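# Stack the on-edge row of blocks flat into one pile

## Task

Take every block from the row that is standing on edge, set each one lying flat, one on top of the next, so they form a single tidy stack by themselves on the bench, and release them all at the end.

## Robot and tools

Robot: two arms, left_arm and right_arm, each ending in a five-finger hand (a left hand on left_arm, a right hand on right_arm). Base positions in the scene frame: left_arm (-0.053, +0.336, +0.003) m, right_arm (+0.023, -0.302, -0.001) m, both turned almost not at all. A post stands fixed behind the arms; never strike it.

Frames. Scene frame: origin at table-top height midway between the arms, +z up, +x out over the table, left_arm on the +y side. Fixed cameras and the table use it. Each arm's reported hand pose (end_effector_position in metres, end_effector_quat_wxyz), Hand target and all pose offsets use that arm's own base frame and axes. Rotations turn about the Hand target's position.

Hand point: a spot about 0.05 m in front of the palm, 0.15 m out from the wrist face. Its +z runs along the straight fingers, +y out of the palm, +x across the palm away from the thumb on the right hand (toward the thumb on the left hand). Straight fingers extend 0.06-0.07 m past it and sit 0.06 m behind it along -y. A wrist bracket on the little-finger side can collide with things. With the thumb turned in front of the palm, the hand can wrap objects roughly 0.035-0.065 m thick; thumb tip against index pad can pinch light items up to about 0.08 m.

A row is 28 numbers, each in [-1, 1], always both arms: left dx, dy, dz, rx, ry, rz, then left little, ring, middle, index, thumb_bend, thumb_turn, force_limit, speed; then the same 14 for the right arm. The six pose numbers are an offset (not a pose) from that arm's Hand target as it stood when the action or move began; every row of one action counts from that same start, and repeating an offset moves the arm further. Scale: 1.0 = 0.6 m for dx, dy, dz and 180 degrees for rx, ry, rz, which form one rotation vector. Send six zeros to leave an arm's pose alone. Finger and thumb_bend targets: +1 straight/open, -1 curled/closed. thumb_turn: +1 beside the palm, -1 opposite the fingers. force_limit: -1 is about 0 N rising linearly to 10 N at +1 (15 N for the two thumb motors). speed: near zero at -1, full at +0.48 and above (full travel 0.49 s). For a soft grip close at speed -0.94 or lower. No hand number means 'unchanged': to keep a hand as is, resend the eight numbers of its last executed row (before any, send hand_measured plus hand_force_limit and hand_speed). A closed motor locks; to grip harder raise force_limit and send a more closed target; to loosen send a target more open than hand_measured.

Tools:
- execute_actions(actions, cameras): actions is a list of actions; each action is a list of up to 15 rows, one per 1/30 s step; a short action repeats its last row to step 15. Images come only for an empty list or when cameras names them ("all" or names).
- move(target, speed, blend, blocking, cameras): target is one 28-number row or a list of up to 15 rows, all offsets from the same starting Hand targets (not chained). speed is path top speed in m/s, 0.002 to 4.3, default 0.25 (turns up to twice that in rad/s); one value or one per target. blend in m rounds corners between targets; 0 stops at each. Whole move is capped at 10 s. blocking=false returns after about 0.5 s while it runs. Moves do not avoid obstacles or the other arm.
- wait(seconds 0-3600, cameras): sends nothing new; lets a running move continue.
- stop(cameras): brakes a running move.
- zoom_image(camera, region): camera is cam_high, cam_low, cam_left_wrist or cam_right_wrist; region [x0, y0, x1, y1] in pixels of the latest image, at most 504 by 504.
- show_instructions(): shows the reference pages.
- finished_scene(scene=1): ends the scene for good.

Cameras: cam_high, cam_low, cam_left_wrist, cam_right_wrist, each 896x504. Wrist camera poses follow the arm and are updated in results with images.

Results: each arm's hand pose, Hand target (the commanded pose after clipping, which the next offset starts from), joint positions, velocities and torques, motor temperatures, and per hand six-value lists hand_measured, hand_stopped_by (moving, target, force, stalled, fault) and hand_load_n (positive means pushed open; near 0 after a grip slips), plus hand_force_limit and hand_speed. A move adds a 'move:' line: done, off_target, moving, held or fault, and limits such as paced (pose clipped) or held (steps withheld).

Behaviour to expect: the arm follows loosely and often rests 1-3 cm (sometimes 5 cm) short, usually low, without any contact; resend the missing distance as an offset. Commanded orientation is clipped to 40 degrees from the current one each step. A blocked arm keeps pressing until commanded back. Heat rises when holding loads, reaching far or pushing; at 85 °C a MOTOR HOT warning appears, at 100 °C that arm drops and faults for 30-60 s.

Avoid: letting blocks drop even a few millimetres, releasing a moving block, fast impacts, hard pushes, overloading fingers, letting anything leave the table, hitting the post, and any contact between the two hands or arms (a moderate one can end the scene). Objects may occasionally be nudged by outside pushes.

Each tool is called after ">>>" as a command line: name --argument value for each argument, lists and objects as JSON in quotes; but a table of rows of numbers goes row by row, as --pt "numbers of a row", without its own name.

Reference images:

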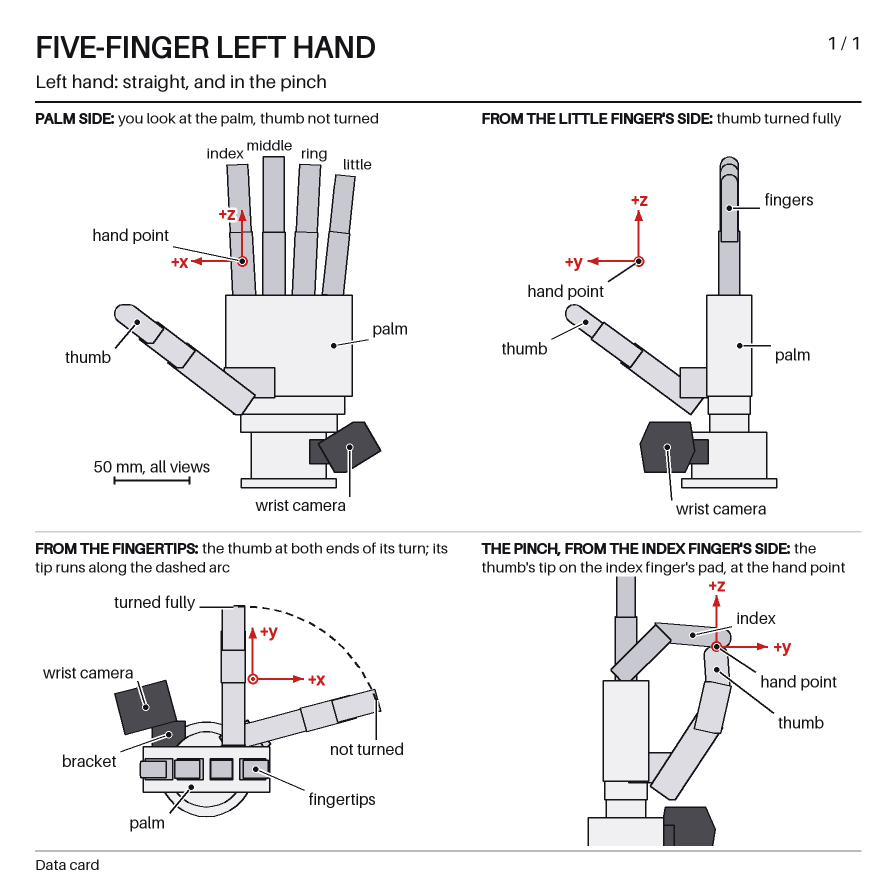

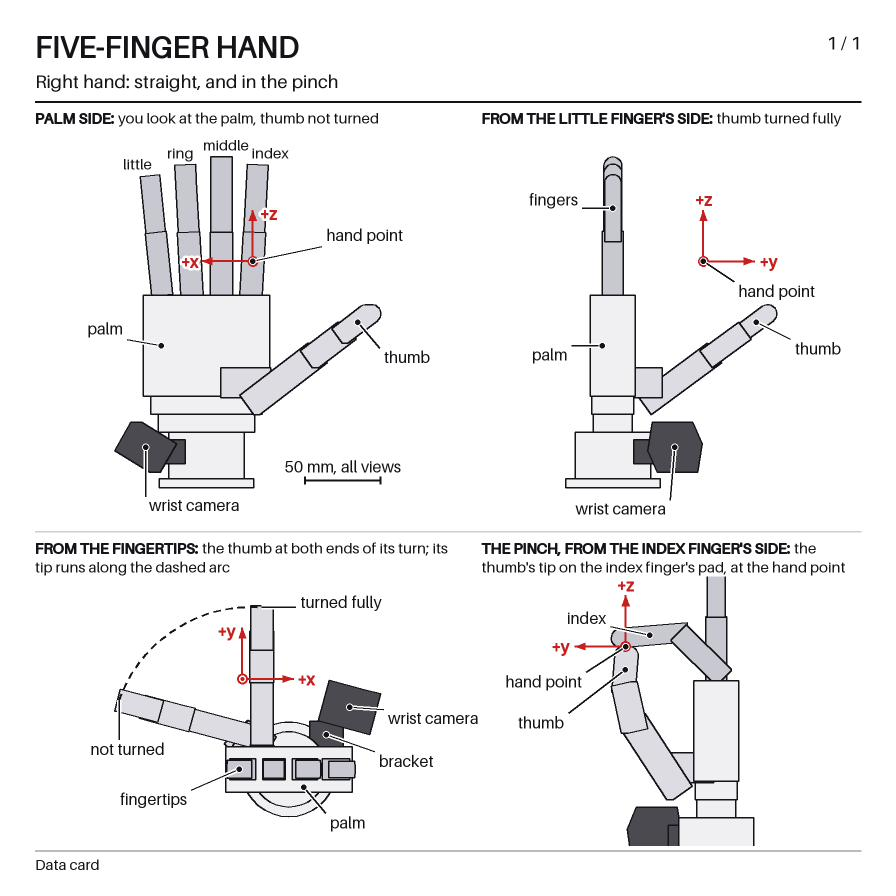

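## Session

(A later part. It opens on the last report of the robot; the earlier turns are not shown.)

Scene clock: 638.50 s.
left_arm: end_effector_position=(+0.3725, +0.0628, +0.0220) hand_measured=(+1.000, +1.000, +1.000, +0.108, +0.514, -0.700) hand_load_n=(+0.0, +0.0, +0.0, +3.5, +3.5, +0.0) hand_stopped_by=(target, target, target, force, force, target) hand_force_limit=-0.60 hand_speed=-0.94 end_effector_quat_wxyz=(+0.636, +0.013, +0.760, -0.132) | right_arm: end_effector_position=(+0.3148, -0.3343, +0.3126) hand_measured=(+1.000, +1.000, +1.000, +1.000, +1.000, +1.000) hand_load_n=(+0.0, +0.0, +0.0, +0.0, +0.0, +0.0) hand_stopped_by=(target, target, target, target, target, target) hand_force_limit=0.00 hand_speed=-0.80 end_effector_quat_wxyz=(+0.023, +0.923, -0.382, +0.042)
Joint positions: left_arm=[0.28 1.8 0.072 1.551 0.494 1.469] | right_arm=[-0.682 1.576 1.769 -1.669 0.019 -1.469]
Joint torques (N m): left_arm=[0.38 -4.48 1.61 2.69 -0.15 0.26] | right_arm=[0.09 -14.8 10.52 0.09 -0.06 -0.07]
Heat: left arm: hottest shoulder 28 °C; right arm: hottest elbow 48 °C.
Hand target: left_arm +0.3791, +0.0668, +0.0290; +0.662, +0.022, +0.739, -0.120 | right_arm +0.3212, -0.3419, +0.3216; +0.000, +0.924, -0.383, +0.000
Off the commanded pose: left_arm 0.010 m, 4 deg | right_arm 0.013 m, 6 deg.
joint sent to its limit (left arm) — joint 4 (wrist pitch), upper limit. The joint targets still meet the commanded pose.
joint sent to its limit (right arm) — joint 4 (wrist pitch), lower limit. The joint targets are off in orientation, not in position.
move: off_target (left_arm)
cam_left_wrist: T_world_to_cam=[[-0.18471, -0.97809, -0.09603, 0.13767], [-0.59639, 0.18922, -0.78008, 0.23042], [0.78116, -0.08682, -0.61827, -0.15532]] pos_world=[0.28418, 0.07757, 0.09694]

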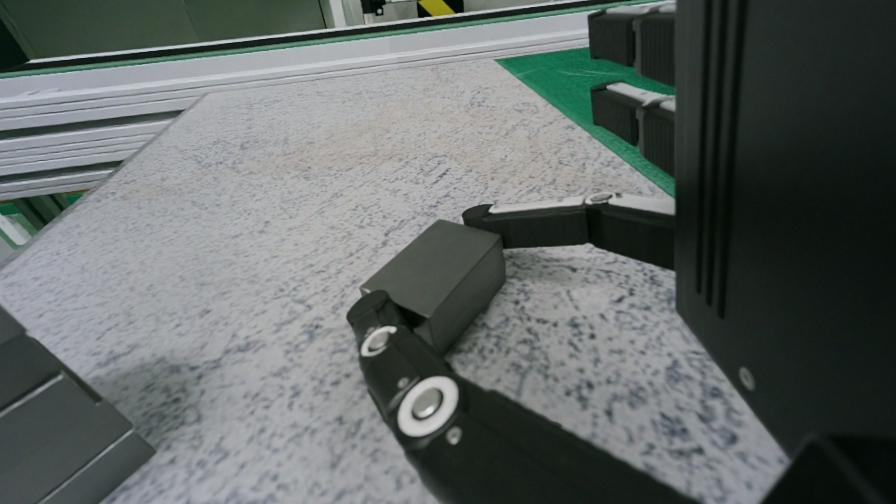

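>>> move --target '[0,0,0.0,0,0,0, 1,1,1,0.35,0.65,-0.70,-0.6,-0.94, 0,0,0,0,0,0,1,1,1,1,1,1,0,-0.8]' --cameras '["cam_left_wrist"]' --speed 0.02

>>> zoom_image --camera "cam_left_wrist" --region '[300, 150, 552, 350]'

Scene clock: 643.27 s.
left_arm: end_effector_position=(+0.3727, +0.0630, +0.0228) hand_measured=(+1.000, +1.000, +1.000, +0.350, +0.650, -0.700) hand_load_n=(+0.0, +0.0, +0.0, +0.0, +0.0, +0.0) hand_stopped_by=(target, target, target, target, target, target) hand_force_limit=-0.60 hand_speed=-0.94 end_effector_quat_wxyz=(+0.637, +0.014, +0.759, -0.130) | right_arm: end_effector_position=(+0.3148, -0.3343, +0.3126) hand_measured=(+1.000, +1.000, +1.000, +1.000, +1.000, +1.000) hand_load_n=(-0.5, +0.0, +0.0, +0.0, +0.0, +0.0) hand_stopped_by=(target, target, target, target, target, target) hand_force_limit=0.00 hand_speed=-0.80 end_effector_quat_wxyz=(+0.023, +0.923, -0.382, +0.042)
Joint positions: left_arm=[0.28 1.801 0.072 1.554 0.494 1.471] | right_arm=[-0.682 1.576 1.769 -1.669 0.019 -1.469]
Joint torques (N m): left_arm=[0.5 -4.54 1.65 2.59 -0.15 0.24] | right_arm=[0.15 -14.68 10.5 0.09 -0.06 -0.07]
Heat: left arm: hottest shoulder 28 °C; right arm: hottest elbow 48 °C.
Hand target: left_arm +0.3791, +0.0668, +0.0289; +0.662, +0.022, +0.739, -0.120 | right_arm +0.3212, -0.3419, +0.3216; +0.000, +0.924, -0.383, +0.000
Off the commanded pose: left_arm 0.010 m, 4 deg | right_arm 0.013 m, 6 deg.
joint sent to its limit (left arm) — joint 4 (wrist pitch), upper limit. The joint targets still meet the commanded pose.
joint sent to its limit (right arm) — joint 4 (wrist pitch), lower limit. The joint targets are off in orientation, not in position.
move: done
cam_left_wrist: T_world_to_cam=[[-0.18477, -0.9777, -0.09982, 0.13799], [-0.59389, 0.19201, -0.7813, 0.23014], [0.78304, -0.08508, -0.61612, -0.15592]] pos_world=[0.28427, 0.07746, 0.09752]

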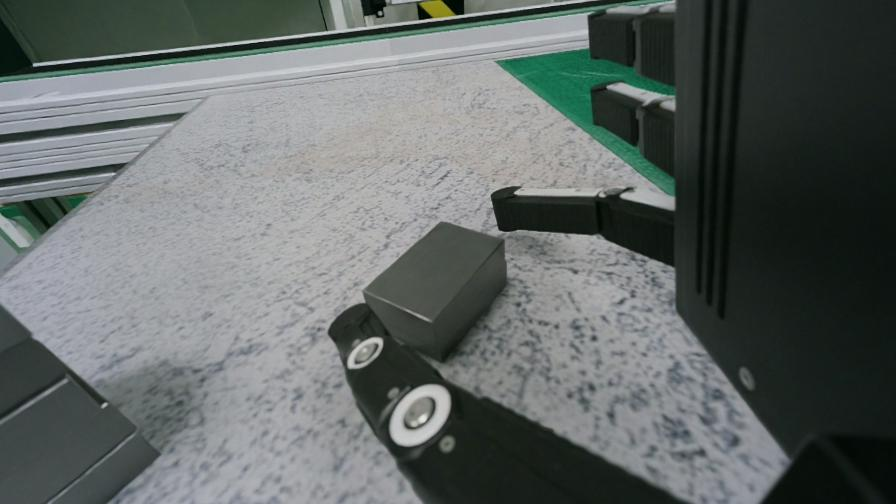

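Scaled by 2.000.

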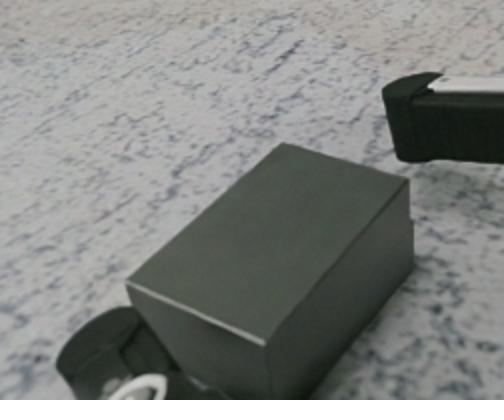

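>>> move --pt "0.01 0.01 0.1 0 0 0 1 1 1 0.35 0.65 -0.70 -0.6 -0.94 0 0 0 0 0 0 1 1 1 1 1 1 0 -0.8" --pt "-0.15 0.062 0.17 -0.268 0.2669 -0.0151 1 1 1 0.35 0.65 -0.70 -0.6 -0.94 0 0 0 0 0 0 1 1 1 1 1 1 0 -0.8" --pt "-0.1518 0.0612 0.025 -0.268 0.2669 -0.0151 1 1 1 0.35 0.65 -0.70 -0.6 -0.94 0 0 0 0 0 0 1 1 1 1 1 1 0 -0.8" --cameras '["cam_left_wrist","cam_high"]' --speed 0.1 --blend 0.01

>>> zoom_image --camera "cam_left_wrist" --region '[300, 150, 552, 350]'

Scene clock: 681.63 s.
left_arm: end_effector_position=(+0.2869, +0.0989, +0.0449) hand_measured=(+1.000, +1.000, +1.000, +0.350, +0.650, -0.700) hand_load_n=(+0.0, +0.0, +0.0, +0.0, +0.0, +0.0) hand_stopped_by=(target, target, target, target, target, target) hand_force_limit=-0.60 hand_speed=-0.94 end_effector_quat_wxyz=(+0.253, -0.279, +0.826, -0.419) | right_arm: end_effector_position=(+0.3148, -0.3343, +0.3126) hand_measured=(+1.000, +1.000, +1.000, +1.000, +1.000, +1.000) hand_load_n=(+0.0, +0.0, +0.0, +0.0, +0.0, +0.0) hand_stopped_by=(target, target, target, target, target, target) hand_force_limit=0.00 hand_speed=-0.80 end_effector_quat_wxyz=(+0.023, +0.923, -0.382, +0.042)
Joint positions: left_arm=[0.787 1.256 0.588 -0.77 1.019 1.633] | right_arm=[-0.682 1.576 1.769 -1.669 0.019 -1.469]
Joint torques (N m): left_arm=[1.03 -4.37 6.22 0.91 0.64 0.2] | right_arm=[0.09 -14.8 10.5 0.1 -0.06 -0.07]
Heat: left arm: hottest shoulder 27 °C; right arm: hottest elbow 48 °C.
Hand target: left_arm +0.2880, +0.1036, +0.0439; +0.262, -0.275, +0.826, -0.416 | right_arm +0.3212, -0.3419, +0.3216; +0.000, +0.924, -0.383, +0.000
Off the commanded pose: left_arm 0.005 m, 1 deg | right_arm 0.013 m, 6 deg.
joint sent to its limit (right arm) — joint 4 (wrist pitch), lower limit. The joint targets are off in orientation, not in position.
move: done
cam_left_wrist: T_world_to_cam=[[0.07379, -0.68404, 0.7257, 0.01914], [-0.97905, -0.18817, -0.07782, 0.30606], [0.18979, -0.70475, -0.6836, 0.16256]] pos_world=[0.26738, 0.18525, 0.12105]
Images, in order (width x height): cam_high 896x504, cam_left_wrist 896x504.

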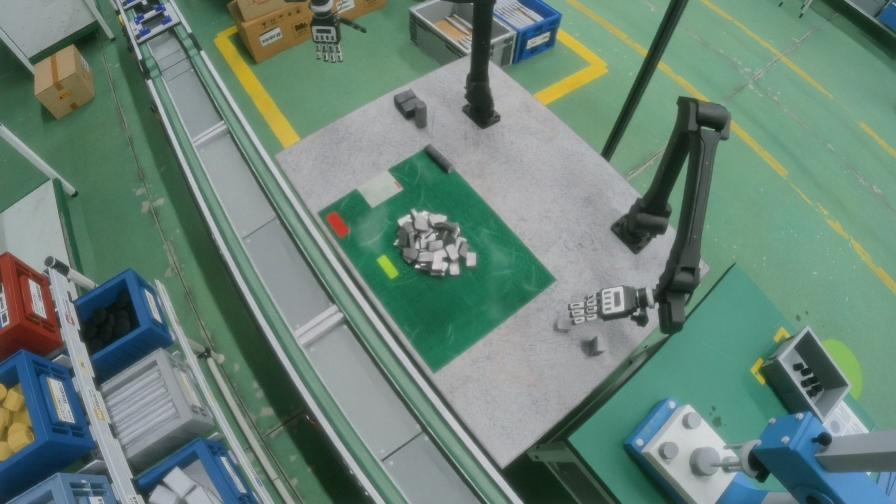

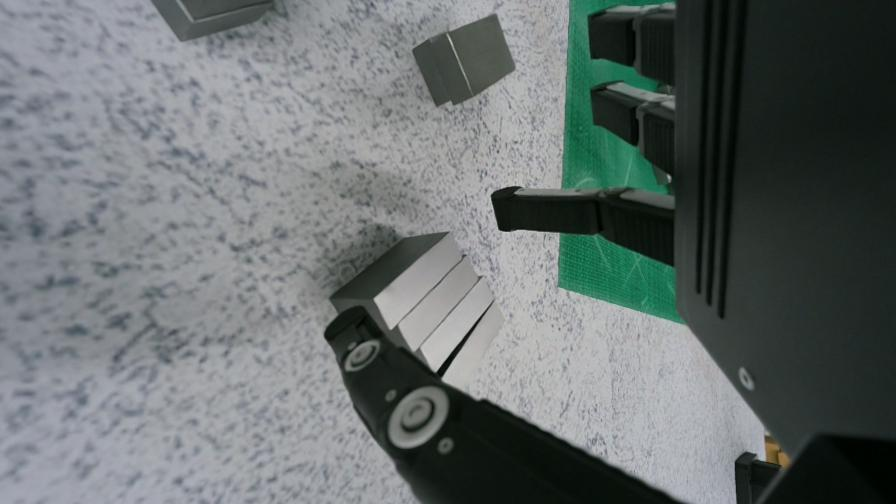

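Scaled by 2.000.

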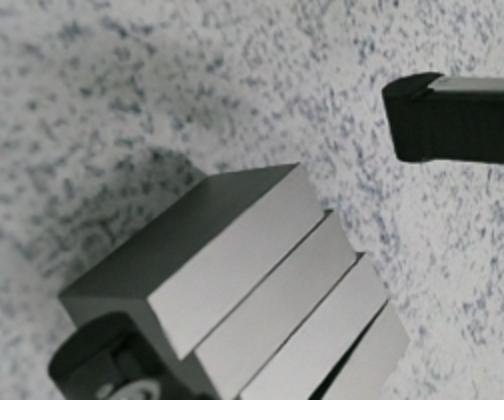

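>>> move --pt "-0.003 -0.0018 -0.035 0 0 0 1 1 1 0.35 0.65 -0.70 -0.6 -0.94 0 0 0 0 0 0 1 1 1 1 1 1 0 -0.8" --pt "-0.003 -0.0018 -0.035 0 0 0 1 1 1 0.0 0.4 -0.70 -0.6 -0.94 0 0 0 0 0 0 1 1 1 1 1 1 0 -0.8" --cameras '["cam_left_wrist"]' --speed 0.04

>>> zoom_image --camera "cam_left_wrist" --region '[300, 150, 552, 350]'

Scene clock: 690.37 s.
left_arm: end_effector_position=(+0.2864, +0.0985, +0.0258) hand_measured=(+1.000, +1.000, +1.000, +0.108, +0.512, -0.700) hand_load_n=(+0.0, +0.0, +0.0, +3.0, +3.5, -0.5) hand_stopped_by=(target, target, target, force, force, target) hand_force_limit=-0.60 hand_speed=-0.94 end_effector_quat_wxyz=(+0.256, -0.277, +0.826, -0.419) | right_arm: end_effector_position=(+0.3148, -0.3343, +0.3126) hand_measured=(+1.000, +1.000, +1.000, +1.000, +1.000, +1.000) hand_load_n=(+0.0, +0.0, +0.0, +0.0, +0.0, +0.0) hand_stopped_by=(target, target, target, target, target, target) hand_force_limit=0.00 hand_speed=-0.80 end_effector_quat_wxyz=(+0.023, +0.923, -0.382, +0.042)
Joint positions: left_arm=[0.788 1.299 0.558 -0.693 1.021 1.636] | right_arm=[-0.682 1.576 1.769 -1.669 0.019 -1.469]
Joint torques (N m): left_arm=[1.14 -4.19 5.74 0.84 0.59 0.2] | right_arm=[0.15 -14.74 10.51 0.09 -0.06 -0.07]
Heat: left arm: hottest shoulder 27 °C; right arm: hottest elbow 48 °C.
Hand target: left_arm +0.2862, +0.1024, +0.0229; +0.263, -0.275, +0.826, -0.416 | right_arm +0.3212, -0.3419, +0.3216; +0.000, +0.924, -0.383, +0.000
Off the commanded pose: left_arm 0.005 m, 1 deg | right_arm 0.013 m, 6 deg.
joint sent to its limit (right arm) — joint 4 (wrist pitch), lower limit. The joint targets are off in orientation, not in position.
move: done
cam_left_wrist: T_world_to_cam=[[0.06935, -0.68633, 0.72398, 0.03437], [-0.97874, -0.18722, -0.08373, 0.30388], [0.19301, -0.70278, -0.68472, 0.14807]] pos_world=[0.26646, 0.18454, 0.10195]

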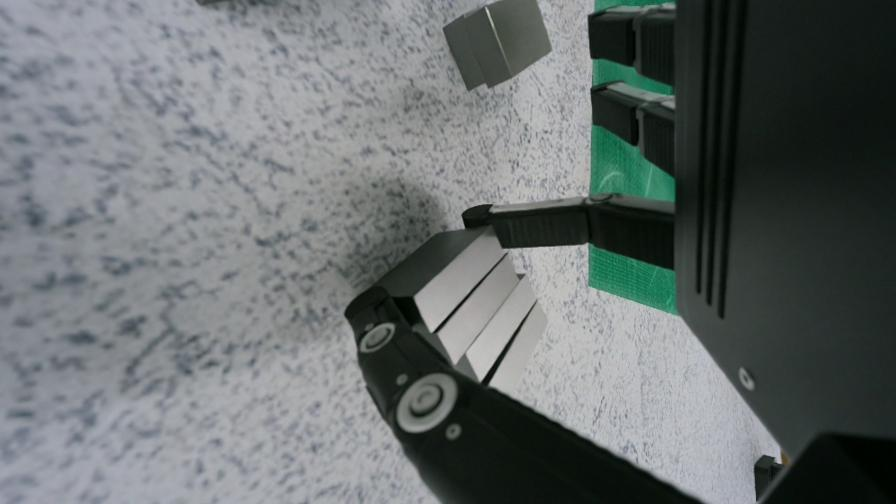

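Scaled by 2.000.

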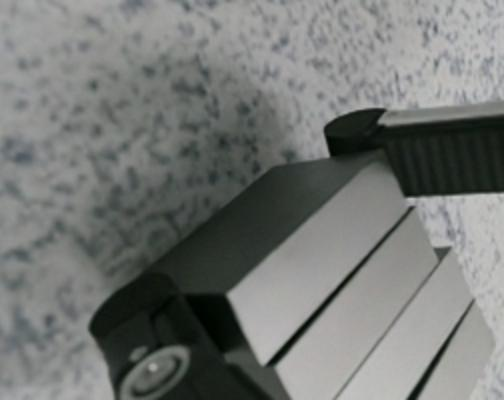

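>>> move --pt "0.018 0.018 0.04 0 0 0 1 1 1 0.0 0.4 -0.70 -0.6 -0.94 0 0 0 0 0 0 1 1 1 1 1 1 0 -0.8" --pt "0.018 0.018 0.12 0 0 0 1 1 1 0.0 0.4 -0.70 -0.6 -0.94 0 0 0 0 0 0 1 1 1 1 1 1 0 -0.8" --pt "0.038 -0.002 0.203 0.02 -0.021 0 1 1 1 0.0 0.4 -0.70 -0.6 -0.94 0 0 0 0 0 0 1 1 1 1 1 1 0 -0.8" --pt "0.231 -0.1873 0.1868 0.2607 -0.2739 0 1 1 1 0.0 0.4 -0.70 -0.6 -0.94 0 0 0 0 0 0 1 1 1 1 1 1 0 -0.8" --pt "0.231 -0.1873 0.07 0.2607 -0.2739 0 1 1 1 0.0 0.4 -0.70 -0.6 -0.94 0 0 0 0 0 0 1 1 1 1 1 1 0 -0.8" --cameras '["cam_left_wrist"]' --speed '[0.05,0.07,0.12,0.12,0.1]' --blend '[0.005,0.015,0.02,0.02,0]'

>>> zoom_image --camera "cam_left_wrist" --region '[300, 150, 552, 350]'

Scene clock: 709.63 s.
left_arm: end_effector_position=(+0.4239, -0.0070, +0.0547) hand_measured=(+1.000, +1.000, +1.000, +0.108, +0.512, -0.700) hand_load_n=(+0.0, +0.0, +0.0, +3.5, +3.5, +0.0) hand_stopped_by=(target, target, target, force, force, target) hand_force_limit=-0.60 hand_speed=-0.94 end_effector_quat_wxyz=(+0.646, +0.030, +0.750, -0.142) | right_arm: end_effector_position=(+0.3148, -0.3343, +0.3126) hand_measured=(+1.000, +1.000, +1.000, +1.000, +1.000, +1.000) hand_load_n=(+0.0, +0.0, +0.0, +0.0, +0.0, +0.0) hand_stopped_by=(target, target, target, target, target, target) hand_force_limit=0.00 hand_speed=-0.80 end_effector_quat_wxyz=(+0.023, +0.923, -0.382, +0.042)
Joint positions: left_arm=[-0.048 1.597 0.173 1.294 0.207 1.422] | right_arm=[-0.682 1.576 1.769 -1.669 0.019 -1.469]
Joint torques (N m): left_arm=[-0.5 -5.6 2.71 2.95 -0.22 0.29] | right_arm=[0.09 -14.8 10.51 0.1 -0.06 -0.07]
Heat: left arm: hottest elbow 28 °C; right arm: hottest elbow 48 °C.
Hand target: left_arm +0.4248, -0.0101, +0.0649; +0.658, +0.042, +0.739, -0.138 | right_arm +0.3212, -0.3419, +0.3216; +0.000, +0.924, -0.383, +0.000
Off the commanded pose: left_arm 0.011 m, 2 deg | right_arm 0.013 m, 6 deg.
joint sent to its limit (right arm) — joint 4 (wrist pitch), lower limit. The joint targets are off in orientation, not in position.
move: off_target (left_arm)
cam_left_wrist: T_world_to_cam=[[-0.21795, -0.97015, -0.10636, 0.09675], [-0.56394, 0.21413, -0.79757, 0.2871], [0.79653, -0.11385, -0.59378, -0.18942]] pos_world=[0.33387, 0.01082, 0.1268]

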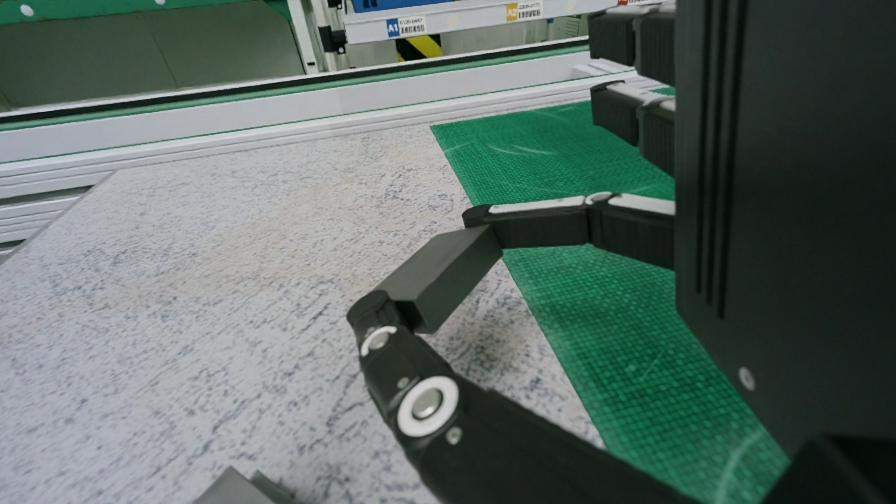

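Scaled by 2.000.

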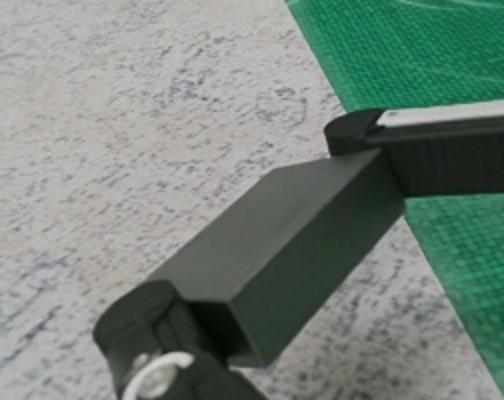

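>>> move --pt "0.0328 0.012 -0.0552 0 0 0 1 1 1 0.0 0.4 -0.70 -0.6 -0.94 0 0 0 0 0 0 1 1 1 1 1 1 0 -0.8" --pt "0.0108 -0.0018 -0.0672 0 0 0 1 1 1 0.0 0.4 -0.70 -0.6 -0.94 0 0 0 0 0 0 1 1 1 1 1 1 0 -0.8" --pt "0.0068 -0.008 -0.0772 0 0 0 1 1 1 0.0 0.4 -0.70 -0.6 -0.94 0 0 0 0 0 0 1 1 1 1 1 1 0 -0.8" --pt "0.001 -0.014 -0.083 0 0 0 1 1 1 0.0 0.4 -0.70 -0.6 -0.94 0 0 0 0 0 0 1 1 1 1 1 1 0 -0.8" --cameras '["cam_left_wrist"]' --speed '[0.05,0.03,0.03,0.03]'

>>> zoom_image --camera "cam_left_wrist" --region '[300, 150, 552, 350]'

Scene clock: 717.43 s.
left_arm: end_effector_position=(+0.4270, -0.0147, +0.0117) hand_measured=(+1.000, +1.000, +1.000, +0.108, +0.512, -0.700) hand_load_n=(+0.0, +0.0, +0.0, +3.5, +3.0, +0.5) hand_stopped_by=(target, target, target, force, force, target) hand_force_limit=-0.60 hand_speed=-0.94 end_effector_quat_wxyz=(+0.642, +0.032, +0.754, -0.138) | right_arm: end_effector_position=(+0.3148, -0.3343, +0.3126) hand_measured=(+1.000, +1.000, +1.000, +1.000, +1.000, +1.000) hand_load_n=(+0.0, +0.0, +0.0, +0.0, +0.0, +0.0) hand_stopped_by=(target, target, target, target, target, target) hand_force_limit=0.00 hand_speed=-0.80 end_effector_quat_wxyz=(+0.023, +0.923, -0.382, +0.042)
Joint positions: left_arm=[-0.084 1.891 0.201 1.549 0.17 1.426] | right_arm=[-0.682 1.576 1.769 -1.669 0.019 -1.469]
Joint torques (N m): left_arm=[-0.62 -6.18 0.61 2.82 -0.22 0.22] | right_arm=[0.09 -14.74 10.52 0.08 -0.06 -0.07]
Heat: left arm: hottest elbow 28 °C; right arm: hottest elbow 48 °C.
Hand target: left_arm +0.4254, -0.0184, +0.0151; +0.658, +0.042, +0.739, -0.138 | right_arm +0.3212, -0.3419, +0.3216; +0.000, +0.924, -0.383, +0.000
Off the commanded pose: left_arm 0.005 m, 3 deg | right_arm 0.013 m, 6 deg.
joint sent to its limit (left arm) — joint 4 (wrist pitch), upper limit. The joint targets still meet the commanded pose.
joint sent to its limit (right arm) — joint 4 (wrist pitch), lower limit. The joint targets are off in orientation, not in position.
move: off_target (left_arm)
cam_left_wrist: T_world_to_cam=[[-0.21843, -0.96927, -0.11316, 0.08559], [-0.57212, 0.22114, -0.78979, 0.2597], [0.79055, -0.10777, -0.60285, -0.21557]] pos_world=[0.3377, 0.0023, 0.08484]

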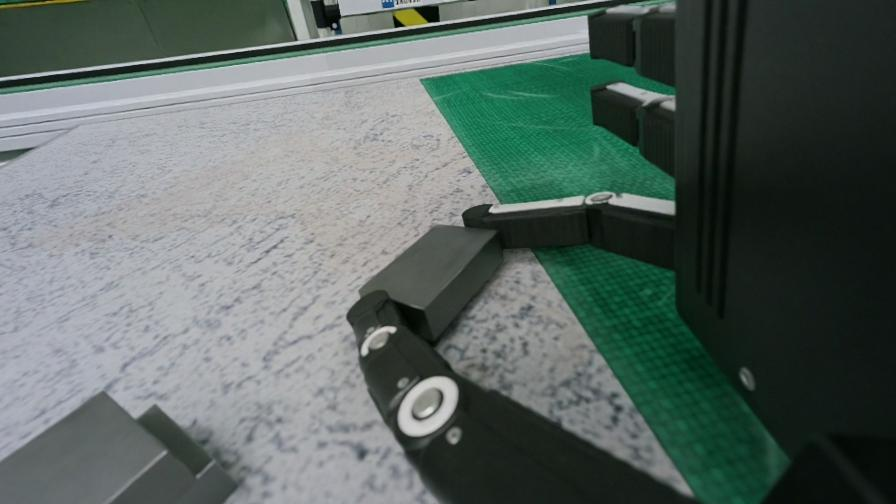

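Scaled by 2.000.

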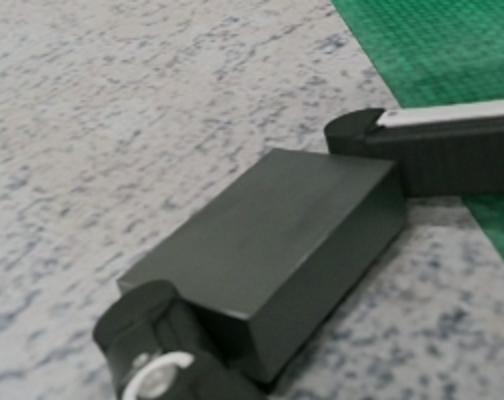

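>>> zoom_image --camera "cam_left_wrist" --region '[0, 370, 250, 504]'

Scaled by 2.016.

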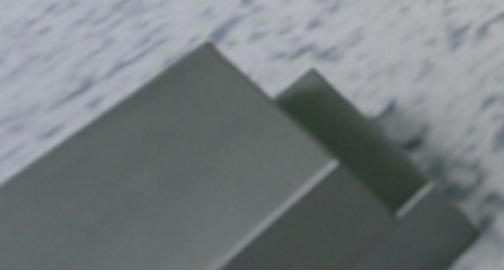

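>>> move --pt "0 0 0.125 0 0 0 1 1 1 0.0 0.4 -0.70 -0.6 -0.94 0 0 0 0 0 0 1 1 1 1 1 1 0 -0.8" --pt "-0.0772 0.142 0.125 0 0 0.017 1 1 1 0.0 0.4 -0.70 -0.6 -0.94 0 0 0 0 0 0 1 1 1 1 1 1 0 -0.8" --pt "-0.0772 0.142 0.0682 0 0 0.017 1 1 1 0.0 0.4 -0.70 -0.6 -0.94 0 0 0 0 0 0 1 1 1 1 1 1 0 -0.8" --cameras '["cam_left_wrist"]' --speed 0.07 --blend 0.01

>>> zoom_image --camera "cam_left_wrist" --region '[300, 150, 552, 350]'

Scene clock: 741.63 s.
left_arm: end_effector_position=(+0.3788, +0.0628, +0.0480) hand_measured=(+1.000, +1.000, +1.000, +0.108, +0.514, -0.700) hand_load_n=(+0.0, +0.0, -0.5, +3.5, +3.5, +0.5) hand_stopped_by=(target, target, target, force, force, target) hand_force_limit=-0.60 hand_speed=-0.94 end_effector_quat_wxyz=(+0.651, +0.015, +0.748, -0.130) | right_arm: end_effector_position=(+0.3148, -0.3343, +0.3126) hand_measured=(+1.000, +1.000, +1.000, +1.000, +1.000, +1.000) hand_load_n=(+0.0, +0.0, +0.5, +0.0, +0.0, +0.0) hand_stopped_by=(target, target, target, target, target, target) hand_force_limit=0.00 hand_speed=-0.80 end_effector_quat_wxyz=(+0.023, +0.923, -0.382, +0.042)
Joint positions: left_arm=[0.272 1.635 0.073 1.427 0.485 1.456] | right_arm=[-0.682 1.576 1.769 -1.669 0.019 -1.469]
Joint torques (N m): left_arm=[1.03 -4.31 1.69 2.86 0.06 0.26] | right_arm=[0.15 -14.68 10.51 0.09 -0.06 -0.07]
Heat: left arm: hottest shoulder 27 °C; right arm: hottest elbow 49 °C.
Hand target: left_arm +0.3790, +0.0668, +0.0560; +0.662, +0.022, +0.740, -0.120 | right_arm +0.3212, -0.3419, +0.3216; +0.000, +0.924, -0.383, +0.000
Off the commanded pose: left_arm 0.009 m, 2 deg | right_arm 0.013 m, 6 deg.
joint sent to its limit (right arm) — joint 4 (wrist pitch), lower limit. The joint targets are off in orientation, not in position.
move: done
cam_left_wrist: T_world_to_cam=[[-0.17856, -0.97842, -0.10398, 0.13938], [-0.56699, 0.18868, -0.80182, 0.24434], [0.80414, -0.08422, -0.58845, -0.15453]] pos_world=[0.28769, 0.07725, 0.11947]

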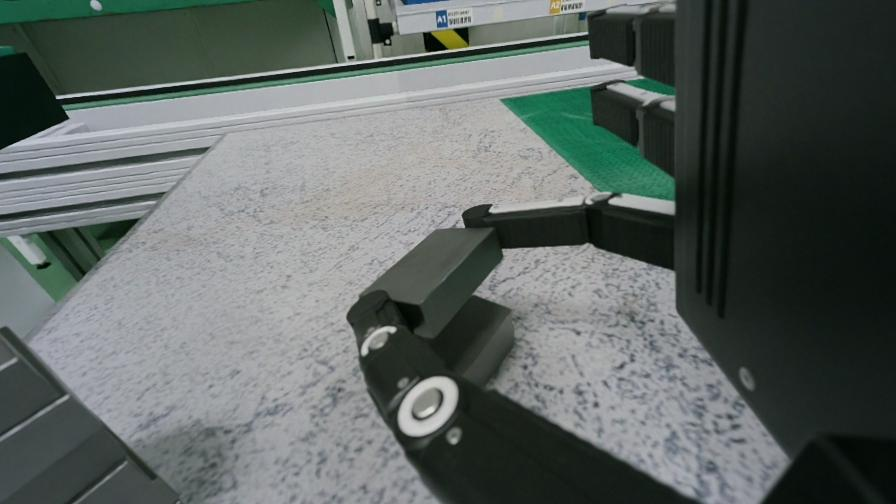

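Scaled by 2.000.

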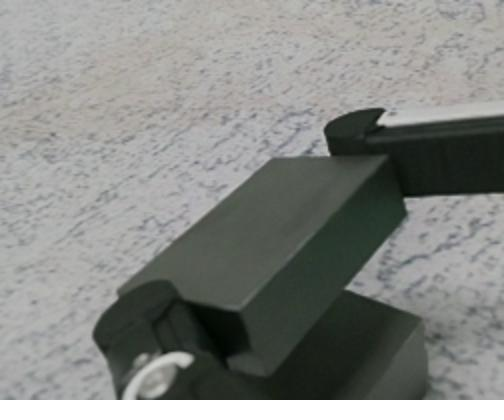

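>>> zoom_image --camera "cam_left_wrist" --region '[440, 270, 560, 400]'

Scaled by 3.877.

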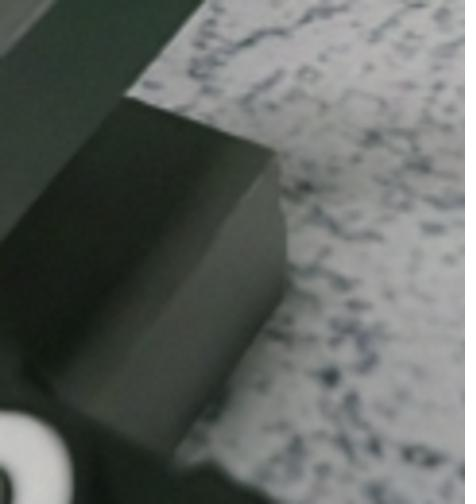

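>>> move --target '[-0.006,0.0,-0.015,0,0,0, 1,1,1,0.0,0.4,-0.70,-0.6,-0.94, 0,0,0,0,0,0,1,1,1,1,1,1,0,-0.8]' --cameras '["cam_left_wrist"]' --speed 0.03

>>> zoom_image --camera "cam_left_wrist" --region '[340, 190, 552, 370]'

Scene clock: 751.90 s.
left_arm: end_effector_position=(+0.3758, +0.0625, +0.0397) hand_measured=(+1.000, +1.000, +1.000, +0.108, +0.514, -0.700) hand_load_n=(+0.0, +0.0, +0.0, +3.5, +3.0, +0.0) hand_stopped_by=(target, target, target, force, force, target) hand_force_limit=-0.60 hand_speed=-0.94 end_effector_quat_wxyz=(+0.651, +0.015, +0.747, -0.131) | right_arm: end_effector_position=(+0.3148, -0.3343, +0.3126) hand_measured=(+1.000, +1.000, +1.000, +1.000, +1.000, +1.000) hand_load_n=(+0.0, +0.0, +0.0, +0.0, +0.0, +0.0) hand_stopped_by=(target, target, target, target, target, target) hand_force_limit=0.00 hand_speed=-0.80 end_effector_quat_wxyz=(+0.023, +0.923, -0.382, +0.042)
Joint positions: left_arm=[0.276 1.731 0.068 1.53 0.49 1.456] | right_arm=[-0.682 1.576 1.769 -1.669 0.019 -1.469]
Joint torques (N m): left_arm=[1.08 -4.54 0.92 2.86 0.06 0.27] | right_arm=[0.03 -14.74 10.51 0.1 -0.05 -0.07]
Heat: left arm: hottest shoulder 27 °C; right arm: hottest elbow 49 °C.
Hand target: left_arm +0.3755, +0.0668, +0.0469; +0.662, +0.022, +0.740, -0.120 | right_arm +0.3212, -0.3419, +0.3216; +0.000, +0.924, -0.383, +0.000
Off the commanded pose: left_arm 0.008 m, 2 deg | right_arm 0.013 m, 6 deg.
joint sent to its limit (right arm) — joint 4 (wrist pitch), lower limit. The joint targets are off in orientation, not in position.
move: done
cam_left_wrist: T_world_to_cam=[[-0.17948, -0.97821, -0.10434, 0.13803], [-0.56485, 0.18931, -0.80319, 0.2353], [0.80544, -0.08522, -0.58652, -0.15743]] pos_world=[0.28448, 0.07706, 0.11106]

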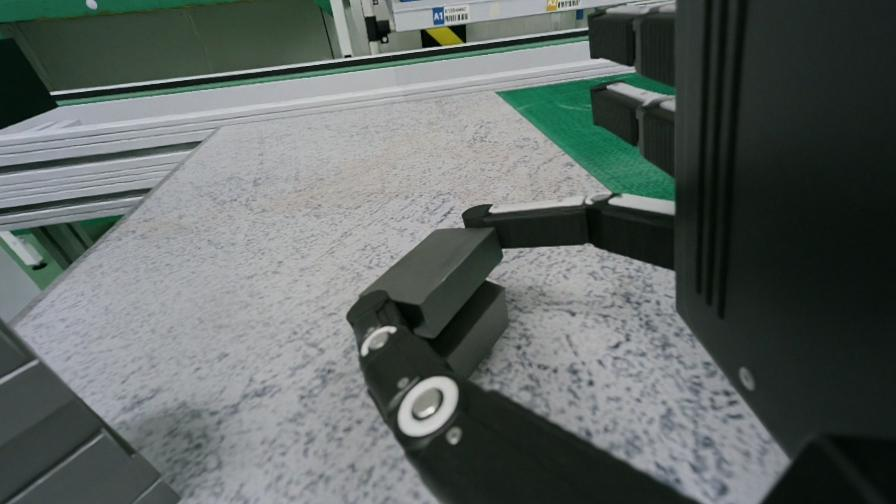

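Scaled by 2.377.

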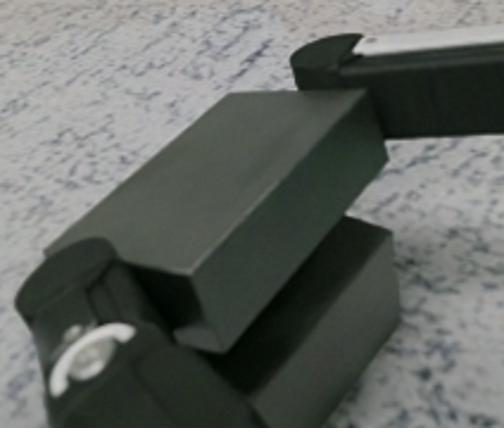

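>>> move --target '[0.002,0.0,-0.009,0,0,0, 1,1,1,0.0,0.4,-0.70,-0.6,-0.94, 0,0,0,0,0,0,1,1,1,1,1,1,0,-0.8]' --cameras '["cam_left_wrist"]' --speed 0.02

>>> zoom_image --camera "cam_left_wrist" --region '[340, 190, 552, 370]'

Scene clock: 779.53 s.
left_arm: end_effector_position=(+0.3747, +0.0623, +0.0352) hand_measured=(+1.000, +1.000, +1.000, +0.108, +0.514, -0.700) hand_load_n=(+0.0, +0.0, +0.0, +3.5, +3.0, +0.5) hand_stopped_by=(target, target, target, force, force, target) hand_force_limit=-0.60 hand_speed=-0.94 end_effector_quat_wxyz=(+0.649, +0.015, +0.750, -0.130) | right_arm: end_effector_position=(+0.3148, -0.3343, +0.3126) hand_measured=(+1.000, +1.000, +1.000, +1.000, +1.000, +1.000) hand_load_n=(+0.0, +0.0, +0.5, +0.0, -0.5, +0.0) hand_stopped_by=(target, target, target, target, target, target) hand_force_limit=0.00 hand_speed=-0.80 end_effector_quat_wxyz=(+0.023, +0.923, -0.382, +0.042)
Joint positions: left_arm=[0.276 1.759 0.068 1.551 0.49 1.459] | right_arm=[-0.682 1.576 1.769 -1.669 0.019 -1.469]
Joint torques (N m): left_arm=[0.97 -4.37 1.14 2.7 0.02 0.27] | right_arm=[0.03 -14.74 10.51 0.12 -0.05 -0.07]
Heat: left arm: hottest shoulder 27 °C; right arm: hottest elbow 49 °C.
Hand target: left_arm +0.3767, +0.0668, +0.0416; +0.662, +0.022, +0.740, -0.120 | right_arm +0.3212, -0.3419, +0.3216; +0.000, +0.924, -0.383, +0.000
Off the commanded pose: left_arm 0.008 m, 2 deg | right_arm 0.013 m, 6 deg.
joint sent to its limit (left arm) — joint 4 (wrist pitch), upper limit. The joint targets still meet the commanded pose.
joint sent to its limit (right arm) — joint 4 (wrist pitch), lower limit. The joint targets are off in orientation, not in position.
move: done
cam_left_wrist: T_world_to_cam=[[-0.18044, -0.97811, -0.10366, 0.13753], [-0.57024, 0.1899, -0.79923, 0.23302], [0.80141, -0.0851, -0.59202, -0.1576]] pos_world=[0.284, 0.07686, 0.10719]

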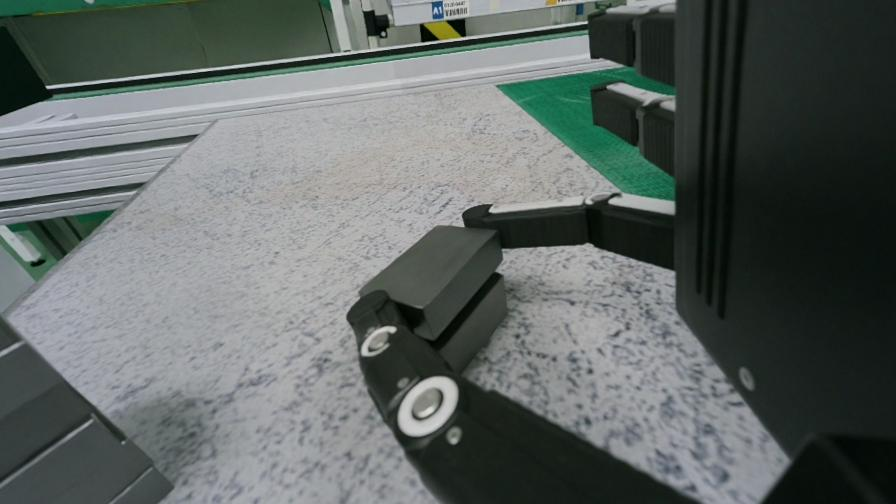

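Scaled by 2.377.

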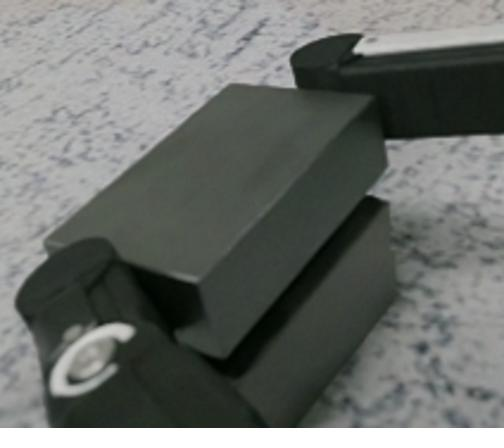

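>>> move --target '[0.0,0.0,-0.005,0,0,0, 1,1,1,0.0,0.4,-0.70,-0.6,-0.94, 0,0,0,0,0,0,1,1,1,1,1,1,0,-0.8]' --cameras '["cam_left_wrist"]' --speed 0.02

>>> zoom_image --camera "cam_left_wrist" --region '[340, 190, 552, 370]'

Scene clock: 787.13 s.
left_arm: end_effector_position=(+0.3741, +0.0621, +0.0329) hand_measured=(+1.000, +1.000, +1.000, +0.108, +0.514, -0.700) hand_load_n=(+0.0, +0.0, +0.0, +3.5, +3.5, +0.5) hand_stopped_by=(target, target, target, force, force, target) hand_force_limit=-0.60 hand_speed=-0.94 end_effector_quat_wxyz=(+0.647, +0.015, +0.751, -0.131) | right_arm: end_effector_position=(+0.3148, -0.3343, +0.3126) hand_measured=(+1.000, +1.000, +1.000, +1.000, +1.000, +1.000) hand_load_n=(+0.0, +0.0, +0.0, +0.0, +0.0, +0.0) hand_stopped_by=(target, target, target, target, target, target) hand_force_limit=0.00 hand_speed=-0.80 end_effector_quat_wxyz=(+0.023, +0.923, -0.382, +0.042)
Joint positions: left_arm=[0.276 1.767 0.068 1.551 0.491 1.462] | right_arm=[-0.682 1.576 1.769 -1.669 0.019 -1.469]
Joint torques (N m): left_arm=[0.97 -4.37 1.24 2.67 0.02 0.27] | right_arm=[0.15 -14.8 10.5 0.12 -0.05 -0.07]
Heat: left arm: hottest shoulder 27 °C; right arm: hottest elbow 49 °C.
Hand target: left_arm +0.3767, +0.0668, +0.0386; +0.662, +0.022, +0.740, -0.120 | right_arm +0.3212, -0.3419, +0.3216; +0.000, +0.924, -0.383, +0.000
Off the commanded pose: left_arm 0.008 m, 3 deg | right_arm 0.013 m, 6 deg.
joint sent to its limit (left arm) — joint 4 (wrist pitch), upper limit. The joint targets still meet the commanded pose.
joint sent to its limit (right arm) — joint 4 (wrist pitch), lower limit. The joint targets are off in orientation, not in position.
move: off_target (left_arm)
cam_left_wrist: T_world_to_cam=[[-0.18175, -0.97792, -0.10318, 0.13742], [-0.57491, 0.1908, -0.79566, 0.23234], [0.79778, -0.08529, -0.59689, -0.15701]] pos_world=[0.28381, 0.07666, 0.10532]

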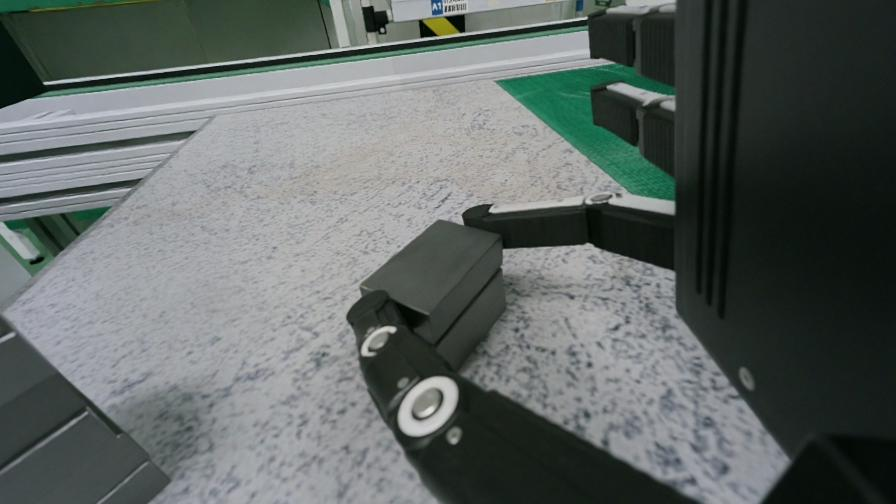

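Scaled by 2.377.

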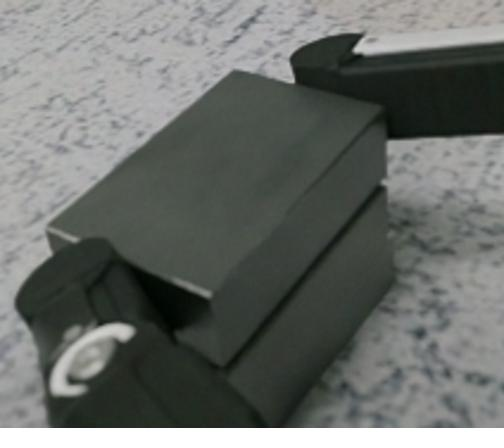

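>>> move --pt "0 0 0 0 0 0 1 1 1 0.35 0.65 -0.70 -0.6 -0.94 0 0 0 0 0 0 1 1 1 1 1 1 0 -0.8" --pt "0.0 0.0 -0.028 0 0 0 1 1 1 0.35 0.65 -0.70 -0.6 -0.94 0 0 0 0 0 0 1 1 1 1 1 1 0 -0.8" --cameras '["cam_left_wrist"]' --speed 0.03

>>> zoom_image --camera "cam_left_wrist" --region '[320, 150, 552, 370]'

Scene clock: 794.97 s.
left_arm: end_effector_position=(+0.3724, +0.0616, +0.0166) hand_measured=(+1.000, +1.000, +1.000, +0.350, +0.650, -0.700) hand_load_n=(+0.0, +0.0, +0.0, +0.0, +0.0, +0.0) hand_stopped_by=(target, target, target, target, target, target) hand_force_limit=-0.60 hand_speed=-0.94 end_effector_quat_wxyz=(+0.631, +0.016, +0.764, -0.131) | right_arm: end_effector_position=(+0.3148, -0.3343, +0.3126) hand_measured=(+1.000, +1.000, +1.000, +1.000, +1.000, +1.000) hand_load_n=(+0.0, +0.0, +0.0, +0.0, +0.0, +0.0) hand_stopped_by=(target, target, target, target, target, target) hand_force_limit=0.00 hand_speed=-0.80 end_effector_quat_wxyz=(+0.023, +0.923, -0.382, +0.042)
Joint positions: left_arm=[0.276 1.822 0.075 1.554 0.494 1.479] | right_arm=[-0.682 1.576 1.769 -1.669 0.019 -1.469]
Joint torques (N m): left_arm=[1.08 -4.66 1.2 2.56 0.08 0.26] | right_arm=[0.09 -14.8 10.51 0.09 -0.06 -0.07]
Heat: left arm: hottest shoulder 27 °C; right arm: hottest elbow 49 °C.
Hand target: left_arm +0.3767, +0.0668, +0.0218; +0.662, +0.022, +0.740, -0.120 | right_arm +0.3212, -0.3419, +0.3216; +0.000, +0.924, -0.383, +0.000
Off the commanded pose: left_arm 0.009 m, 5 deg | right_arm 0.013 m, 6 deg.
joint sent to its limit (left arm) — joint 4 (wrist pitch), upper limit. The joint targets are off in orientation, not in position.
joint sent to its limit (right arm) — joint 4 (wrist pitch), lower limit. The joint targets are off in orientation, not in position.
move: off_target (left_arm)
cam_left_wrist: T_world_to_cam=[[-0.19115, -0.97652, -0.0993, 0.13828], [-0.60448, 0.19682, -0.77192, 0.22877], [0.77335, -0.08753, -0.62791, -0.15566]] pos_world=[0.2851, 0.07638, 0.09259]

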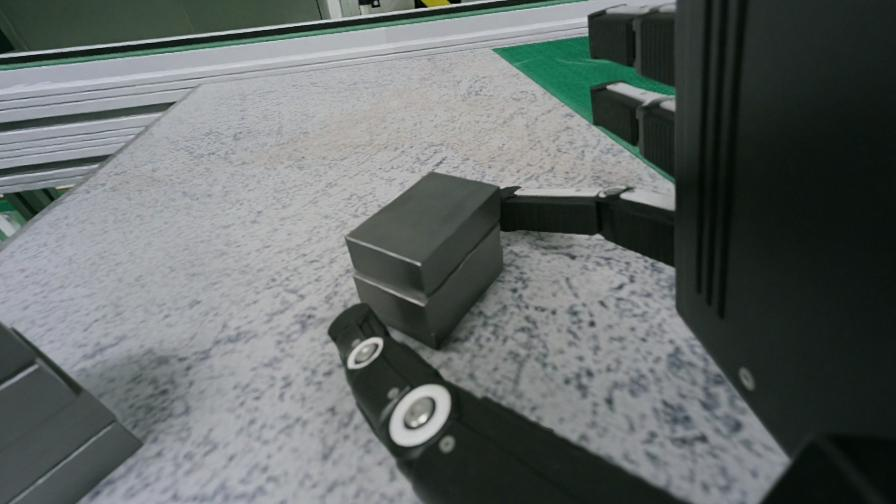

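Scaled by 2.172.

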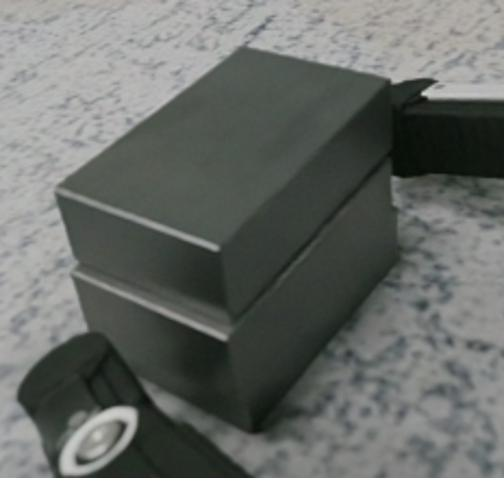

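>>> move --target '[0,0,0,0,0,0, 1,1,1,0.0,0.4,-0.70,-0.4,-0.94, 0,0,0,0,0,0,1,1,1,1,1,1,0,-0.8]' --cameras '["cam_left_wrist"]' --speed 0.03

>>> zoom_image --camera "cam_left_wrist" --region '[320, 150, 552, 370]'

Scene clock: 801.47 s.
left_arm: end_effector_position=(+0.3727, +0.0607, +0.0164) hand_measured=(+1.000, +1.000, +1.000, +0.108, +0.506, -0.700) hand_load_n=(+0.0, +0.0, +0.0, +5.0, +5.0, +0.5) hand_stopped_by=(target, target, target, force, force, target) hand_force_limit=-0.40 hand_speed=-0.94 end_effector_quat_wxyz=(+0.631, +0.018, +0.764, -0.133) | right_arm: end_effector_position=(+0.3148, -0.3343, +0.3126) hand_measured=(+1.000, +1.000, +1.000, +1.000, +1.000, +1.000) hand_load_n=(+0.0, +0.0, +0.0, +0.0, +0.0, +0.0) hand_stopped_by=(target, target, target, target, target, target) hand_force_limit=0.00 hand_speed=-0.80 end_effector_quat_wxyz=(+0.023, +0.923, -0.382, +0.042)
Joint positions: left_arm=[0.276 1.823 0.076 1.554 0.499 1.479] | right_arm=[-0.682 1.576 1.769 -1.669 0.019 -1.469]
Joint torques (N m): left_arm=[1.08 -4.72 1.13 2.55 -0.09 0.24] | right_arm=[0.09 -14.74 10.48 0.09 -0.06 -0.07]
Heat: left arm: hottest shoulder 27 °C; right arm: hottest elbow 49 °C.
Hand target: left_arm +0.3767, +0.0668, +0.0218; +0.662, +0.022, +0.740, -0.120 | right_arm +0.3212, -0.3419, +0.3216; +0.000, +0.924, -0.383, +0.000
Off the commanded pose: left_arm 0.009 m, 5 deg | right_arm 0.013 m, 6 deg.
joint sent to its limit (left arm) — joint 4 (wrist pitch), upper limit. The joint targets are off in orientation, not in position.
joint sent to its limit (right arm) — joint 4 (wrist pitch), lower limit. The joint targets are off in orientation, not in position.
move: done
cam_left_wrist: T_world_to_cam=[[-0.19595, -0.9756, -0.09904, 0.13914], [-0.60347, 0.19958, -0.77201, 0.22846], [0.77294, -0.0915, -0.62785, -0.15572]] pos_world=[0.2855, 0.0759, 0.09239]

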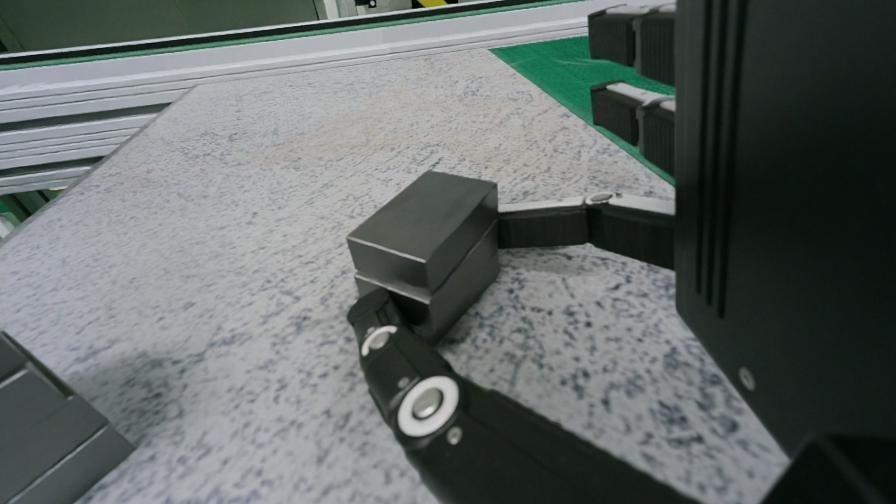

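Scaled by 2.172.

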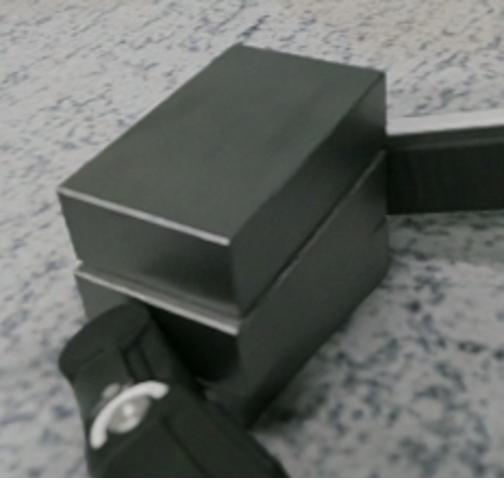

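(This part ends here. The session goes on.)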